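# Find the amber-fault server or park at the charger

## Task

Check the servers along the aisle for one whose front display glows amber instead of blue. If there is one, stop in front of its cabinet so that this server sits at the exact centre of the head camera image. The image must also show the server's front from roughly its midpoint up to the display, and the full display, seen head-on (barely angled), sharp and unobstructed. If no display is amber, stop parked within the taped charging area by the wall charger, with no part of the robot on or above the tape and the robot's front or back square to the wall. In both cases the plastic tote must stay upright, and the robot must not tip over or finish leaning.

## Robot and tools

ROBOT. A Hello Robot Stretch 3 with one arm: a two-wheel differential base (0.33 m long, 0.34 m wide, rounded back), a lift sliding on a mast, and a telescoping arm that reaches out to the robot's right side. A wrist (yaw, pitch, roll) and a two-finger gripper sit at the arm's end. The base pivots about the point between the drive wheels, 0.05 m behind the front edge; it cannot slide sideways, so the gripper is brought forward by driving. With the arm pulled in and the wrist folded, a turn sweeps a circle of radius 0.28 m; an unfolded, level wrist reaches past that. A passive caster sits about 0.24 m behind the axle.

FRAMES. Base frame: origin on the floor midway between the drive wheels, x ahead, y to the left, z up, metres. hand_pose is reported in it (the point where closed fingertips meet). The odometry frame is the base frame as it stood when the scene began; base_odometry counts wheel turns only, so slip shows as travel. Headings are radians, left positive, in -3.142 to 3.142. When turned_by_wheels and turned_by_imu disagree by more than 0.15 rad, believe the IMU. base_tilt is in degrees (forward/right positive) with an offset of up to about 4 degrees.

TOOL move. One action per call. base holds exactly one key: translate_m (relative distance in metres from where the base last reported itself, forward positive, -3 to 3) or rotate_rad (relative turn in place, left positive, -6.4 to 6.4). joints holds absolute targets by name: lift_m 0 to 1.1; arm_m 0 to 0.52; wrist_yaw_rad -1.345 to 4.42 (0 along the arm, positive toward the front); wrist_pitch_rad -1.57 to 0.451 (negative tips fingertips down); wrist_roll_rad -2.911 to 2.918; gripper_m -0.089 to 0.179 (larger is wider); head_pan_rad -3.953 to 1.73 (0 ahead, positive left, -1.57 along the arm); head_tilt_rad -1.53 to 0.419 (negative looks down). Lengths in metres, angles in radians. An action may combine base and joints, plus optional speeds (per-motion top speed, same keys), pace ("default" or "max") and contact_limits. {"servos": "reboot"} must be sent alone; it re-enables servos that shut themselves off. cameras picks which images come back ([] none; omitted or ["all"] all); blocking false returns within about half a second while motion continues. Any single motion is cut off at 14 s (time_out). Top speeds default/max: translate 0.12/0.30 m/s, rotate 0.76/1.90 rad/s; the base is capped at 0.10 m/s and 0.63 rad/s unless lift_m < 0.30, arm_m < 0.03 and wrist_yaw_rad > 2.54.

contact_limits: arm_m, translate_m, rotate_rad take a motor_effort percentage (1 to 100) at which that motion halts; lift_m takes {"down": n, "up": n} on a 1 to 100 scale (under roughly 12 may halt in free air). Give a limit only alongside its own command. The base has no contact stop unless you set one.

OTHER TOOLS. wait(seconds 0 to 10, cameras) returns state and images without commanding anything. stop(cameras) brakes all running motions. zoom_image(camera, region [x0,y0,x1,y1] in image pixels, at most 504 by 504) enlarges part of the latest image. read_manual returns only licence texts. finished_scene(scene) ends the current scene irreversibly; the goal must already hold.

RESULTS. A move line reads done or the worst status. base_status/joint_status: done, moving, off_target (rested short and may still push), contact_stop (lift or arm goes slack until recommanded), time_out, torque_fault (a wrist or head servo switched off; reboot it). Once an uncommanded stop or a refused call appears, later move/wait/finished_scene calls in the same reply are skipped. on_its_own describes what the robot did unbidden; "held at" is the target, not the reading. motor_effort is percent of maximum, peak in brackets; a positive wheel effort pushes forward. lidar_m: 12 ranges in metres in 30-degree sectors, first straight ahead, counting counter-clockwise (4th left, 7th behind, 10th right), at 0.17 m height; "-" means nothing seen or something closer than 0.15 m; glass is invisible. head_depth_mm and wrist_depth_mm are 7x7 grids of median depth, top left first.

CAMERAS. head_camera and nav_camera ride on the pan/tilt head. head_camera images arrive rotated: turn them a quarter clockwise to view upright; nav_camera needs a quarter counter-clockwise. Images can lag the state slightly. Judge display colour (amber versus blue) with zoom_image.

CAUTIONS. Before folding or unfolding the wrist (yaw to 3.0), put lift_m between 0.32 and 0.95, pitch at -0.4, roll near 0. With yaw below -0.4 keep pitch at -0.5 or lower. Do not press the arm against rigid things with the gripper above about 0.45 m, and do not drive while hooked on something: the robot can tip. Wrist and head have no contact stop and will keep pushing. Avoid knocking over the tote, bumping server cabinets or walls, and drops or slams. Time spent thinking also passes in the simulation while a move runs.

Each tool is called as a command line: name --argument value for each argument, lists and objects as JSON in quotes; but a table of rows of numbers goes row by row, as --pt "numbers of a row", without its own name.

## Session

move --joints '{"head_pan_rad": 0.0, "head_tilt_rad": -0.3}'

move --joints '{"head_pan_rad": -1.5, "head_tilt_rad": -0.3}' --cameras '["head_camera", "nav_camera"]'

move --joints '{"head_pan_rad": -3.0, "head_tilt_rad": -0.3}' --cameras '["head_camera", "nav_camera"]'

Scene clock: 0.77 s.
move: done
base_odometry: x=+0.000 y=+0.000 heading=+0.000
turned_by_wheels: +0.000
turned_by_imu: +0.000
base_tilt: forward=+1.0 right=-1.7
lidar_m: 1.43 1.15 0.88 0.86 0.91 1.32 1.87 1.07 1.44 1.12 0.68 0.92
head_depth_mm: 1305 1377 1452 1548 1654 1728 1459 / 1314 1383 1476 1559 1671 1767 1446 / 1328 1403 1486 1580 1677 1707 1442 / 1338 1410 1502 1601 1685 1638 1438 / 1356 1433 1520 1620 1709 1652 1427 / 1371 1442 1530 1639 1757 1805 1417 / 1379 1460 1549 1646 1780 1792 1406
joint_positions: lift_m=+0.459 arm_m=+0.001 wrist_yaw_rad=+2.956 wrist_pitch_rad=-0.558 wrist_roll_rad=+0.000 gripper_m=+0.037 head_pan_rad=+0.000 head_tilt_rad=-0.300
joint_status: all done
motor_effort: left_wheel=+0.8(1.8) right_wheel=-0.4(0.6) lift_m=+23.0(23.1) arm_m=-4.5(4.8) wrist_yaw_rad=-0.2(0.6) wrist_pitch_rad=+2.6(2.9) wrist_roll_rad=+0.2(0.3) gripper_m=+0.0(0.5) head_pan_rad=-0.3(2.2) head_tilt_rad=-1.5(6.4)
hand_pose: x=+0.0166 y=+0.0556 z=+0.4417 quat_wxyz=(+0.257, +0.695, +0.131, +0.659) (m; base frame)
wrist_depth_mm: 137 143 - - - - - / 150 156 - - - - - / - 173 1000 - - 981 973 / 871 197 842 841 839 840 812 / 753 709 231 713 701 724 712 / 671 650 128 611 128 630 615 / 587 586 333 413 562 556 552
pictures: head_camera (sideways), nav_camera (sideways), wrist_camera
Images, in order (width x height): head_camera 896x504, nav_camera 672x504, wrist_camera 644x364.

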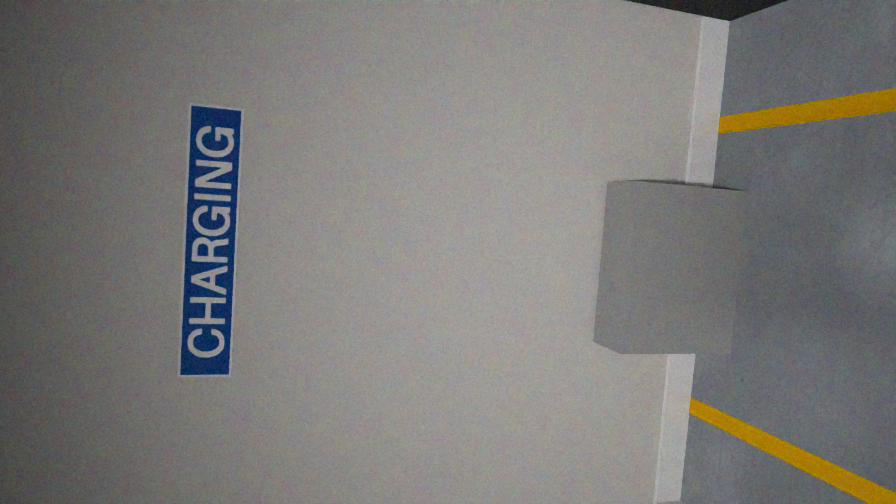

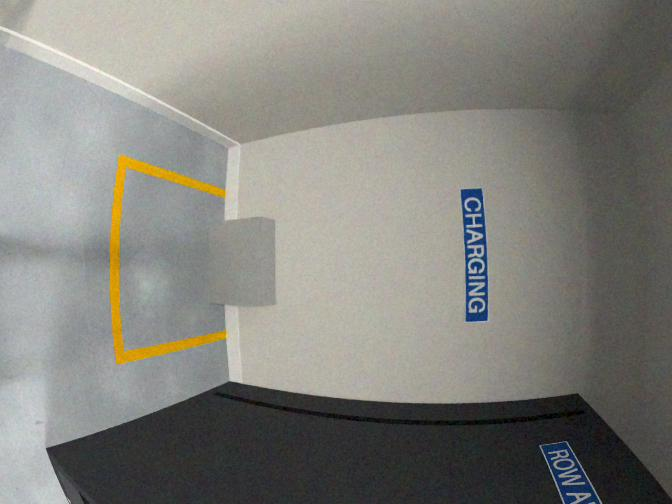

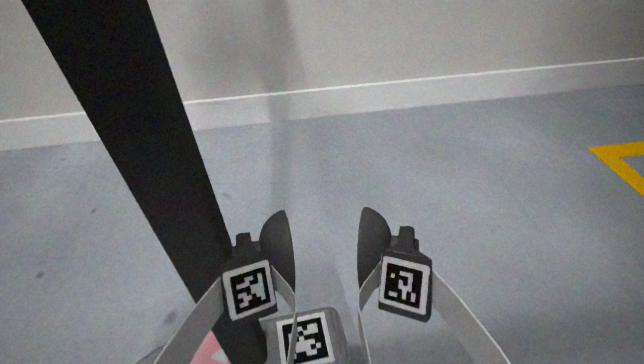

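Scene clock: 1.97 s.
move: done
base_odometry: x=+0.000 y=+0.000 heading=+0.000
turned_by_wheels: +0.000
turned_by_imu: +0.000
base_tilt: forward=+0.9 right=-1.5
lidar_m: 1.43 1.15 0.88 0.86 0.91 1.32 1.86 1.07 1.44 1.12 0.68 0.92
head_depth_mm: 3134 3319 3466 3573 2625 1888 1455 / 3257 3387 3545 3715 2607 1862 1458 / 3275 3398 3587 3755 2573 1846 1442 / 2011 2163 2318 2983 2470 1829 1429 / 1290 1367 1459 1578 1699 1633 1428 / 907 949 993 1045 1101 1159 1228 / 703 728 744 658 686 735 791
joint_positions: lift_m=+0.459 arm_m=+0.001 wrist_yaw_rad=+2.956 wrist_pitch_rad=-0.558 wrist_roll_rad=+0.000 gripper_m=+0.037 head_pan_rad=-1.531 head_tilt_rad=-0.300
joint_status: all done
motor_effort: left_wheel=+0.2(0.9) right_wheel=-0.3(0.8) lift_m=+24.6(24.6) arm_m=-6.2(6.2) wrist_yaw_rad=+0.1(0.7) wrist_pitch_rad=+2.4(2.9) wrist_roll_rad=+0.2(0.3) gripper_m=+0.0(0.6) head_pan_rad=+1.9(4.1) head_tilt_rad=-2.2(4.4)
hand_pose: x=+0.0166 y=+0.0556 z=+0.4417 quat_wxyz=(+0.257, +0.695, +0.131, +0.659) (m; base frame)
wrist_depth_mm: 137 143 - - - - - / 149 157 - - - - - / - 173 997 - - 999 975 / 891 198 832 850 842 834 822 / 757 712 231 714 707 712 695 / 662 660 128 612 128 628 624 / 582 573 333 413 562 560 551
pictures: head_camera (sideways), nav_camera (sideways)

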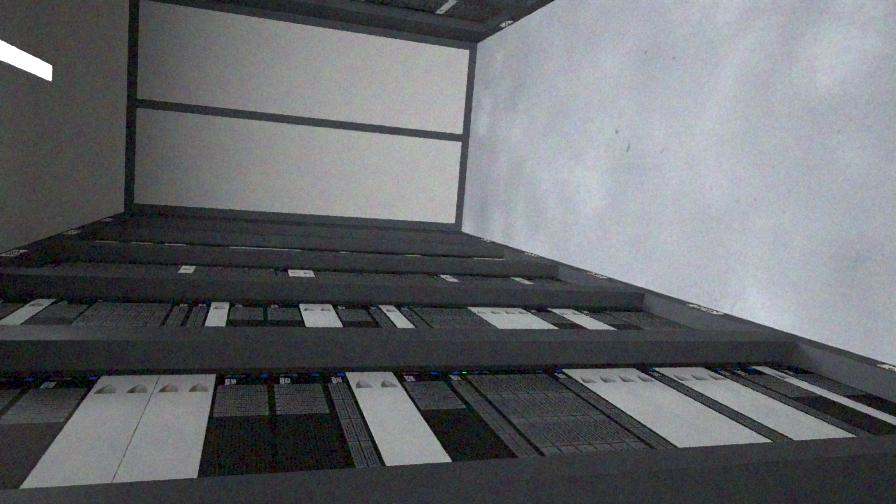

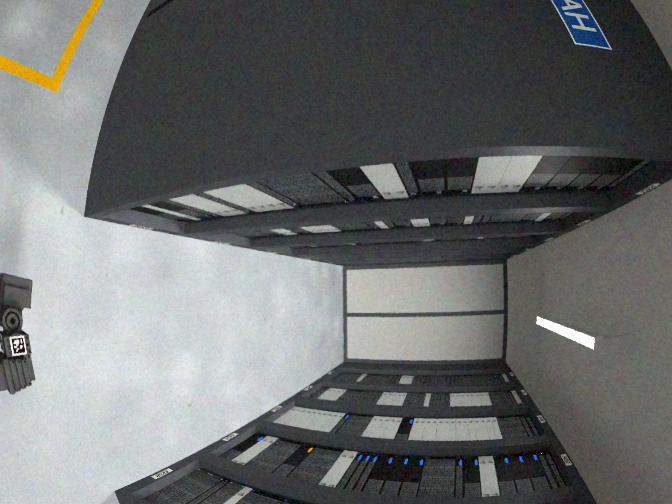

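Scene clock: 3.17 s.
move: done
base_odometry: x=+0.000 y=+0.000 heading=+0.000
turned_by_wheels: +0.000
turned_by_imu: +0.000
base_tilt: forward=+1.0 right=-1.8
lidar_m: 1.43 1.15 0.88 0.86 0.91 1.32 1.87 1.07 1.44 1.12 0.68 0.92
head_depth_mm: 1772 1864 1962 2085 2219 1869 1463 / 1800 1899 2019 2132 2249 1855 1444 / 1839 1940 2057 2182 2294 1850 1446 / 1875 1981 2095 2229 2341 1836 1434 / 1709 1827 1955 2088 2175 1820 1423 / 1281 1349 1418 1496 1579 1624 1420 / 1033 1072 1116 1159 1207 1261 1298
joint_positions: lift_m=+0.459 arm_m=+0.001 wrist_yaw_rad=+2.956 wrist_pitch_rad=-0.558 wrist_roll_rad=+0.000 gripper_m=+0.037 head_pan_rad=-3.041 head_tilt_rad=-0.300
joint_status: all done
motor_effort: left_wheel=+0.3(1.0) right_wheel=-0.6(0.8) lift_m=+26.4(26.4) arm_m=-7.3(7.4) wrist_yaw_rad=+0.0(0.9) wrist_pitch_rad=+2.8(3.0) wrist_roll_rad=+0.3(0.3) gripper_m=-0.3(0.5) head_pan_rad=+2.5(5.2) head_tilt_rad=-1.7(3.6)
hand_pose: x=+0.0166 y=+0.0556 z=+0.4417 quat_wxyz=(+0.257, +0.695, +0.131, +0.659) (m; base frame)
wrist_depth_mm: 137 143 - - - - - / 149 157 - - - - - / - 173 977 - 999 972 969 / 909 199 848 849 845 832 807 / 769 714 231 712 697 713 707 / 661 649 128 618 128 631 614 / 582 584 334 413 557 559 559
pictures: head_camera (sideways), nav_camera (sideways)

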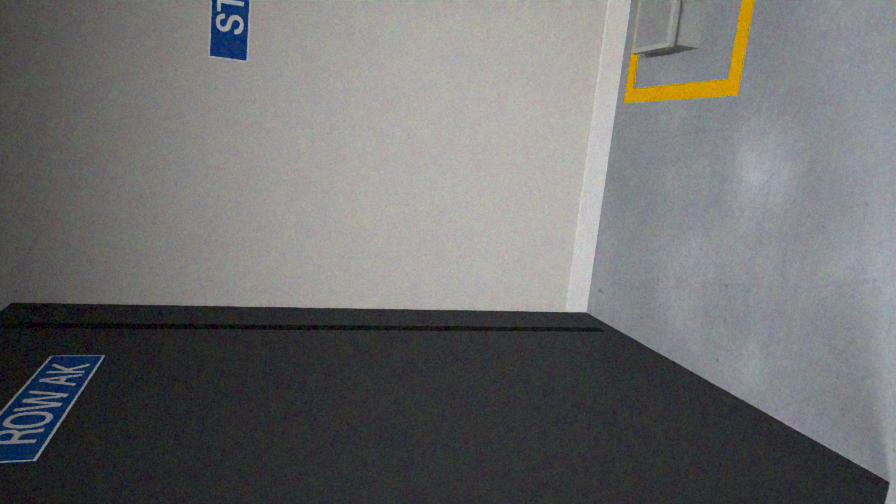

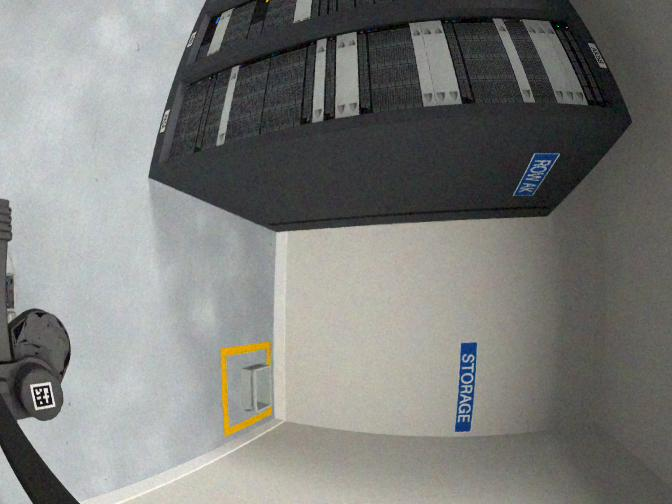

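move --base '{"rotate_rad": -1.655}' --joints '{"lift_m": 0.27, "head_pan_rad": -0.5, "head_tilt_rad": -0.4}' --pace "max"

Scene clock: 13.77 s.
move: done
base_odometry: x=+0.000 y=+0.000 heading=-1.655
turned_by_wheels: -1.655
turned_by_imu: -1.681
base_tilt: forward=+1.0 right=-1.6
lidar_m: 1.28 0.68 0.83 1.43 1.25 0.90 0.86 0.89 1.20 2.16 1.07 1.31
head_depth_mm: 1079 1120 1166 1209 1265 1299 1314 / 1192 1259 1330 1401 1475 1510 1334 / 1423 1501 1565 1576 1686 1651 1332 / 1646 1746 1868 2016 2051 1651 1318 / 2064 2204 2378 2581 2145 1633 1316 / 2625 3024 3294 3086 2118 1624 1306 / 3095 3306 3553 3029 2105 1610 1298
base_status: done
joint_positions: lift_m=+0.270 arm_m=+0.001 wrist_yaw_rad=+2.956 wrist_pitch_rad=-0.559 wrist_roll_rad=+0.000 gripper_m=+0.037 head_pan_rad=-0.492 head_tilt_rad=-0.402
joint_status: all done
motor_effort: left_wheel=+8.2(18.6) right_wheel=-11.3(16.7) lift_m=+26.6(28.5) arm_m=-16.4(17.1) wrist_yaw_rad=+0.2(0.8) wrist_pitch_rad=+2.9(3.2) wrist_roll_rad=+0.2(0.3) gripper_m=-0.1(0.9) head_pan_rad=-3.0(5.3) head_tilt_rad=+0.6(4.8)
hand_pose: x=+0.0166 y=+0.0554 z=+0.2524 quat_wxyz=(+0.258, +0.695, +0.131, +0.659) (m; base frame)
wrist_depth_mm: 138 147 - - - 822 612 / 154 157 866 852 812 770 634 / 706 173 694 682 670 661 621 / 592 198 565 567 558 556 547 / 503 277 229 278 471 474 472 / 257 254 128 243 128 421 415 / 227 227 214 219 367 373 370
pictures: head_camera (sideways), nav_camera (sideways), wrist_camera

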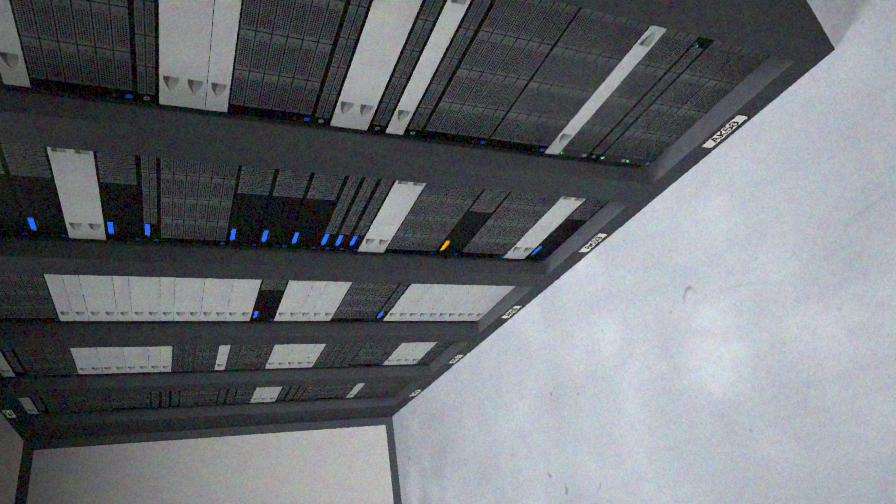

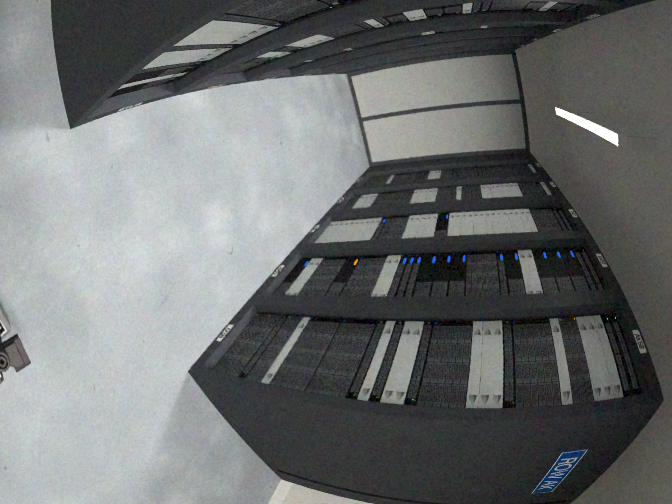

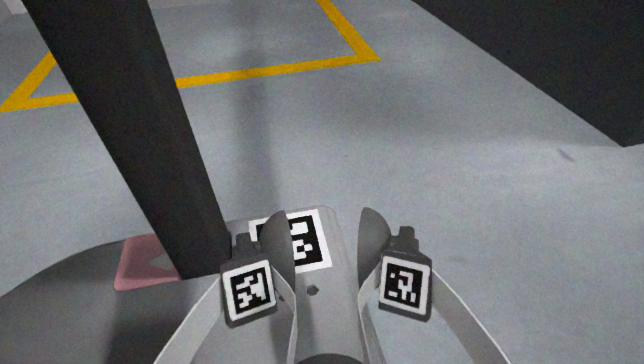

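move --base '{"translate_m": 1.57}' --joints '{"head_pan_rad": -1.57, "head_tilt_rad": -0.7}' --pace "max"

Scene clock: 31.80 s.
move: done
base_odometry: x=-0.131 y=-1.565 heading=-1.654
turned_by_wheels: +0.000
turned_by_imu: +0.011
base_tilt: forward=+1.0 right=-1.7
lidar_m: 1.41 0.55 0.38 0.39 0.40 0.46 2.43 1.26 0.92 0.88 0.89 1.21
head_depth_mm: 743 842 929 1065 1379 1333 1146 / 746 842 969 1139 1330 1330 1143 / 749 846 974 1146 1393 1320 1137 / 749 848 977 1150 1397 1317 1137 / 752 848 978 1150 1403 1309 1129 / 732 814 921 1111 1373 1304 1127 / 721 842 990 1164 1414 1303 1122
base_status: done
joint_positions: lift_m=+0.270 arm_m=+0.001 wrist_yaw_rad=+2.956 wrist_pitch_rad=-0.559 wrist_roll_rad=+0.000 gripper_m=+0.037 head_pan_rad=-1.570 head_tilt_rad=-0.700
joint_status: all done
motor_effort: left_wheel=+1.4(17.4) right_wheel=+0.7(10.3) lift_m=+21.6(35.2) arm_m=-11.4(15.5) wrist_yaw_rad=+0.0(1.1) wrist_pitch_rad=+2.8(3.3) wrist_roll_rad=+0.1(0.4) gripper_m=+0.1(0.7) head_pan_rad=+3.3(5.6) head_tilt_rad=-4.7(6.1)
hand_pose: x=+0.0166 y=+0.0554 z=+0.2525 quat_wxyz=(+0.258, +0.695, +0.131, +0.659) (m; base frame)
wrist_depth_mm: 137 148 404 427 415 479 516 / 380 157 449 478 456 544 586 / 445 173 497 522 514 - 605 / 474 200 499 529 546 547 542 / 475 277 229 277 471 477 467 / 258 253 128 244 129 423 413 / 228 228 214 219 370 372 369
pictures: head_camera (sideways), nav_camera (sideways), wrist_camera

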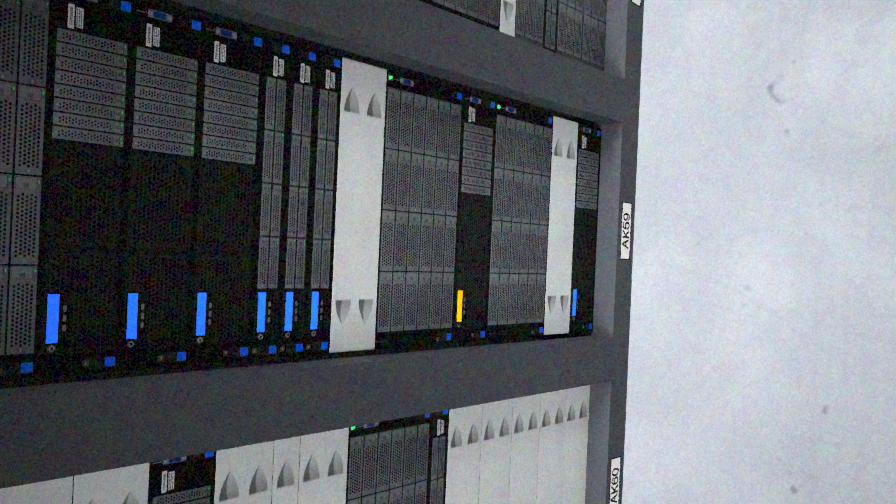

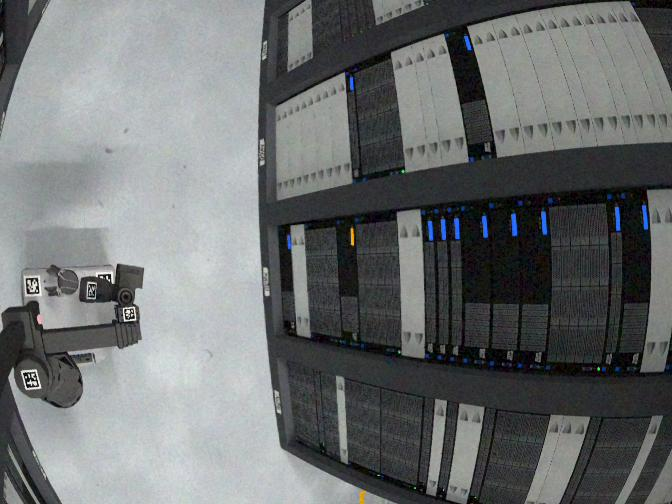

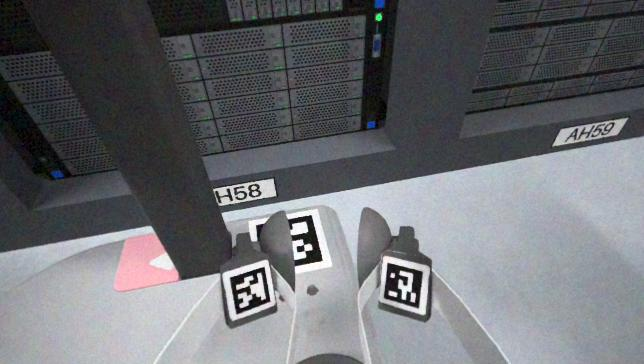

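move --joints '{"head_tilt_rad": -0.738}' --cameras '["head_camera"]'

Scene clock: 34.30 s.
move: done
base_odometry: x=-0.131 y=-1.565 heading=-1.654
turned_by_wheels: +0.000
turned_by_imu: +0.001
base_tilt: forward=+1.0 right=-1.6
lidar_m: 1.42 0.55 0.38 0.39 0.40 0.46 2.43 1.26 0.92 0.88 0.89 1.21
head_depth_mm: 749 854 945 1097 1432 1302 1131 / 751 854 991 1177 1405 1302 1128 / 754 860 993 1188 1416 1292 1122 / 755 860 999 1191 1419 1293 1117 / 758 861 1002 1186 1412 1285 1118 / 735 827 940 1154 1400 1278 1111 / 737 855 1009 1209 1431 1281 1110
joint_positions: lift_m=+0.270 arm_m=+0.001 wrist_yaw_rad=+2.956 wrist_pitch_rad=-0.559 wrist_roll_rad=+0.000 gripper_m=+0.037 head_pan_rad=-1.570 head_tilt_rad=-0.739
joint_status: all done
motor_effort: left_wheel=+2.6(3.2) right_wheel=+0.6(0.8) lift_m=+26.0(26.1) arm_m=-10.5(11.1) wrist_yaw_rad=-0.1(0.6) wrist_pitch_rad=+2.6(3.1) wrist_roll_rad=-0.1(0.3) gripper_m=-0.1(0.6) head_pan_rad=+2.5(3.2) head_tilt_rad=-4.9(5.6)
hand_pose: x=+0.0166 y=+0.0554 z=+0.2525 quat_wxyz=(+0.258, +0.695, +0.131, +0.659) (m; base frame)
wrist_depth_mm: 137 147 405 429 415 479 517 / 379 158 447 479 460 538 580 / 443 173 497 512 508 - 600 / 473 199 492 529 541 549 544 / 482 277 229 278 471 477 470 / 256 254 128 244 128 417 415 / 228 227 216 218 371 375 371
pictures: head_camera (sideways)

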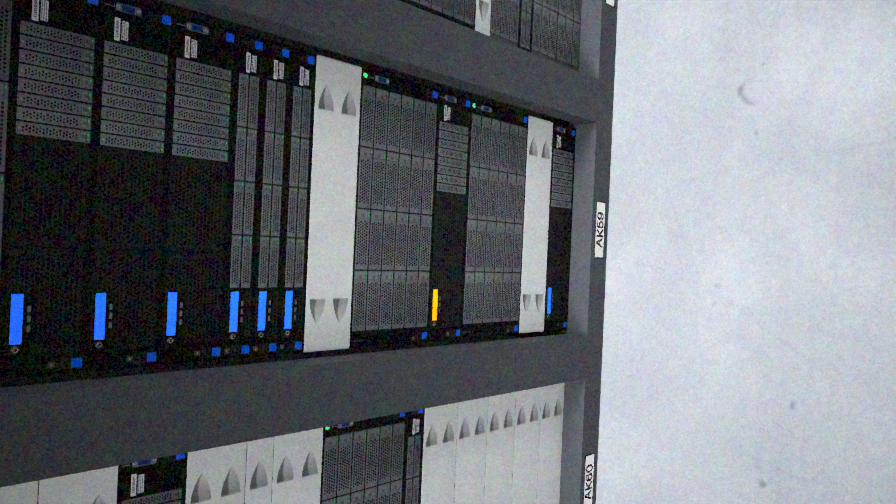

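finished_scene --scene 3

The scene is finished: the task was done.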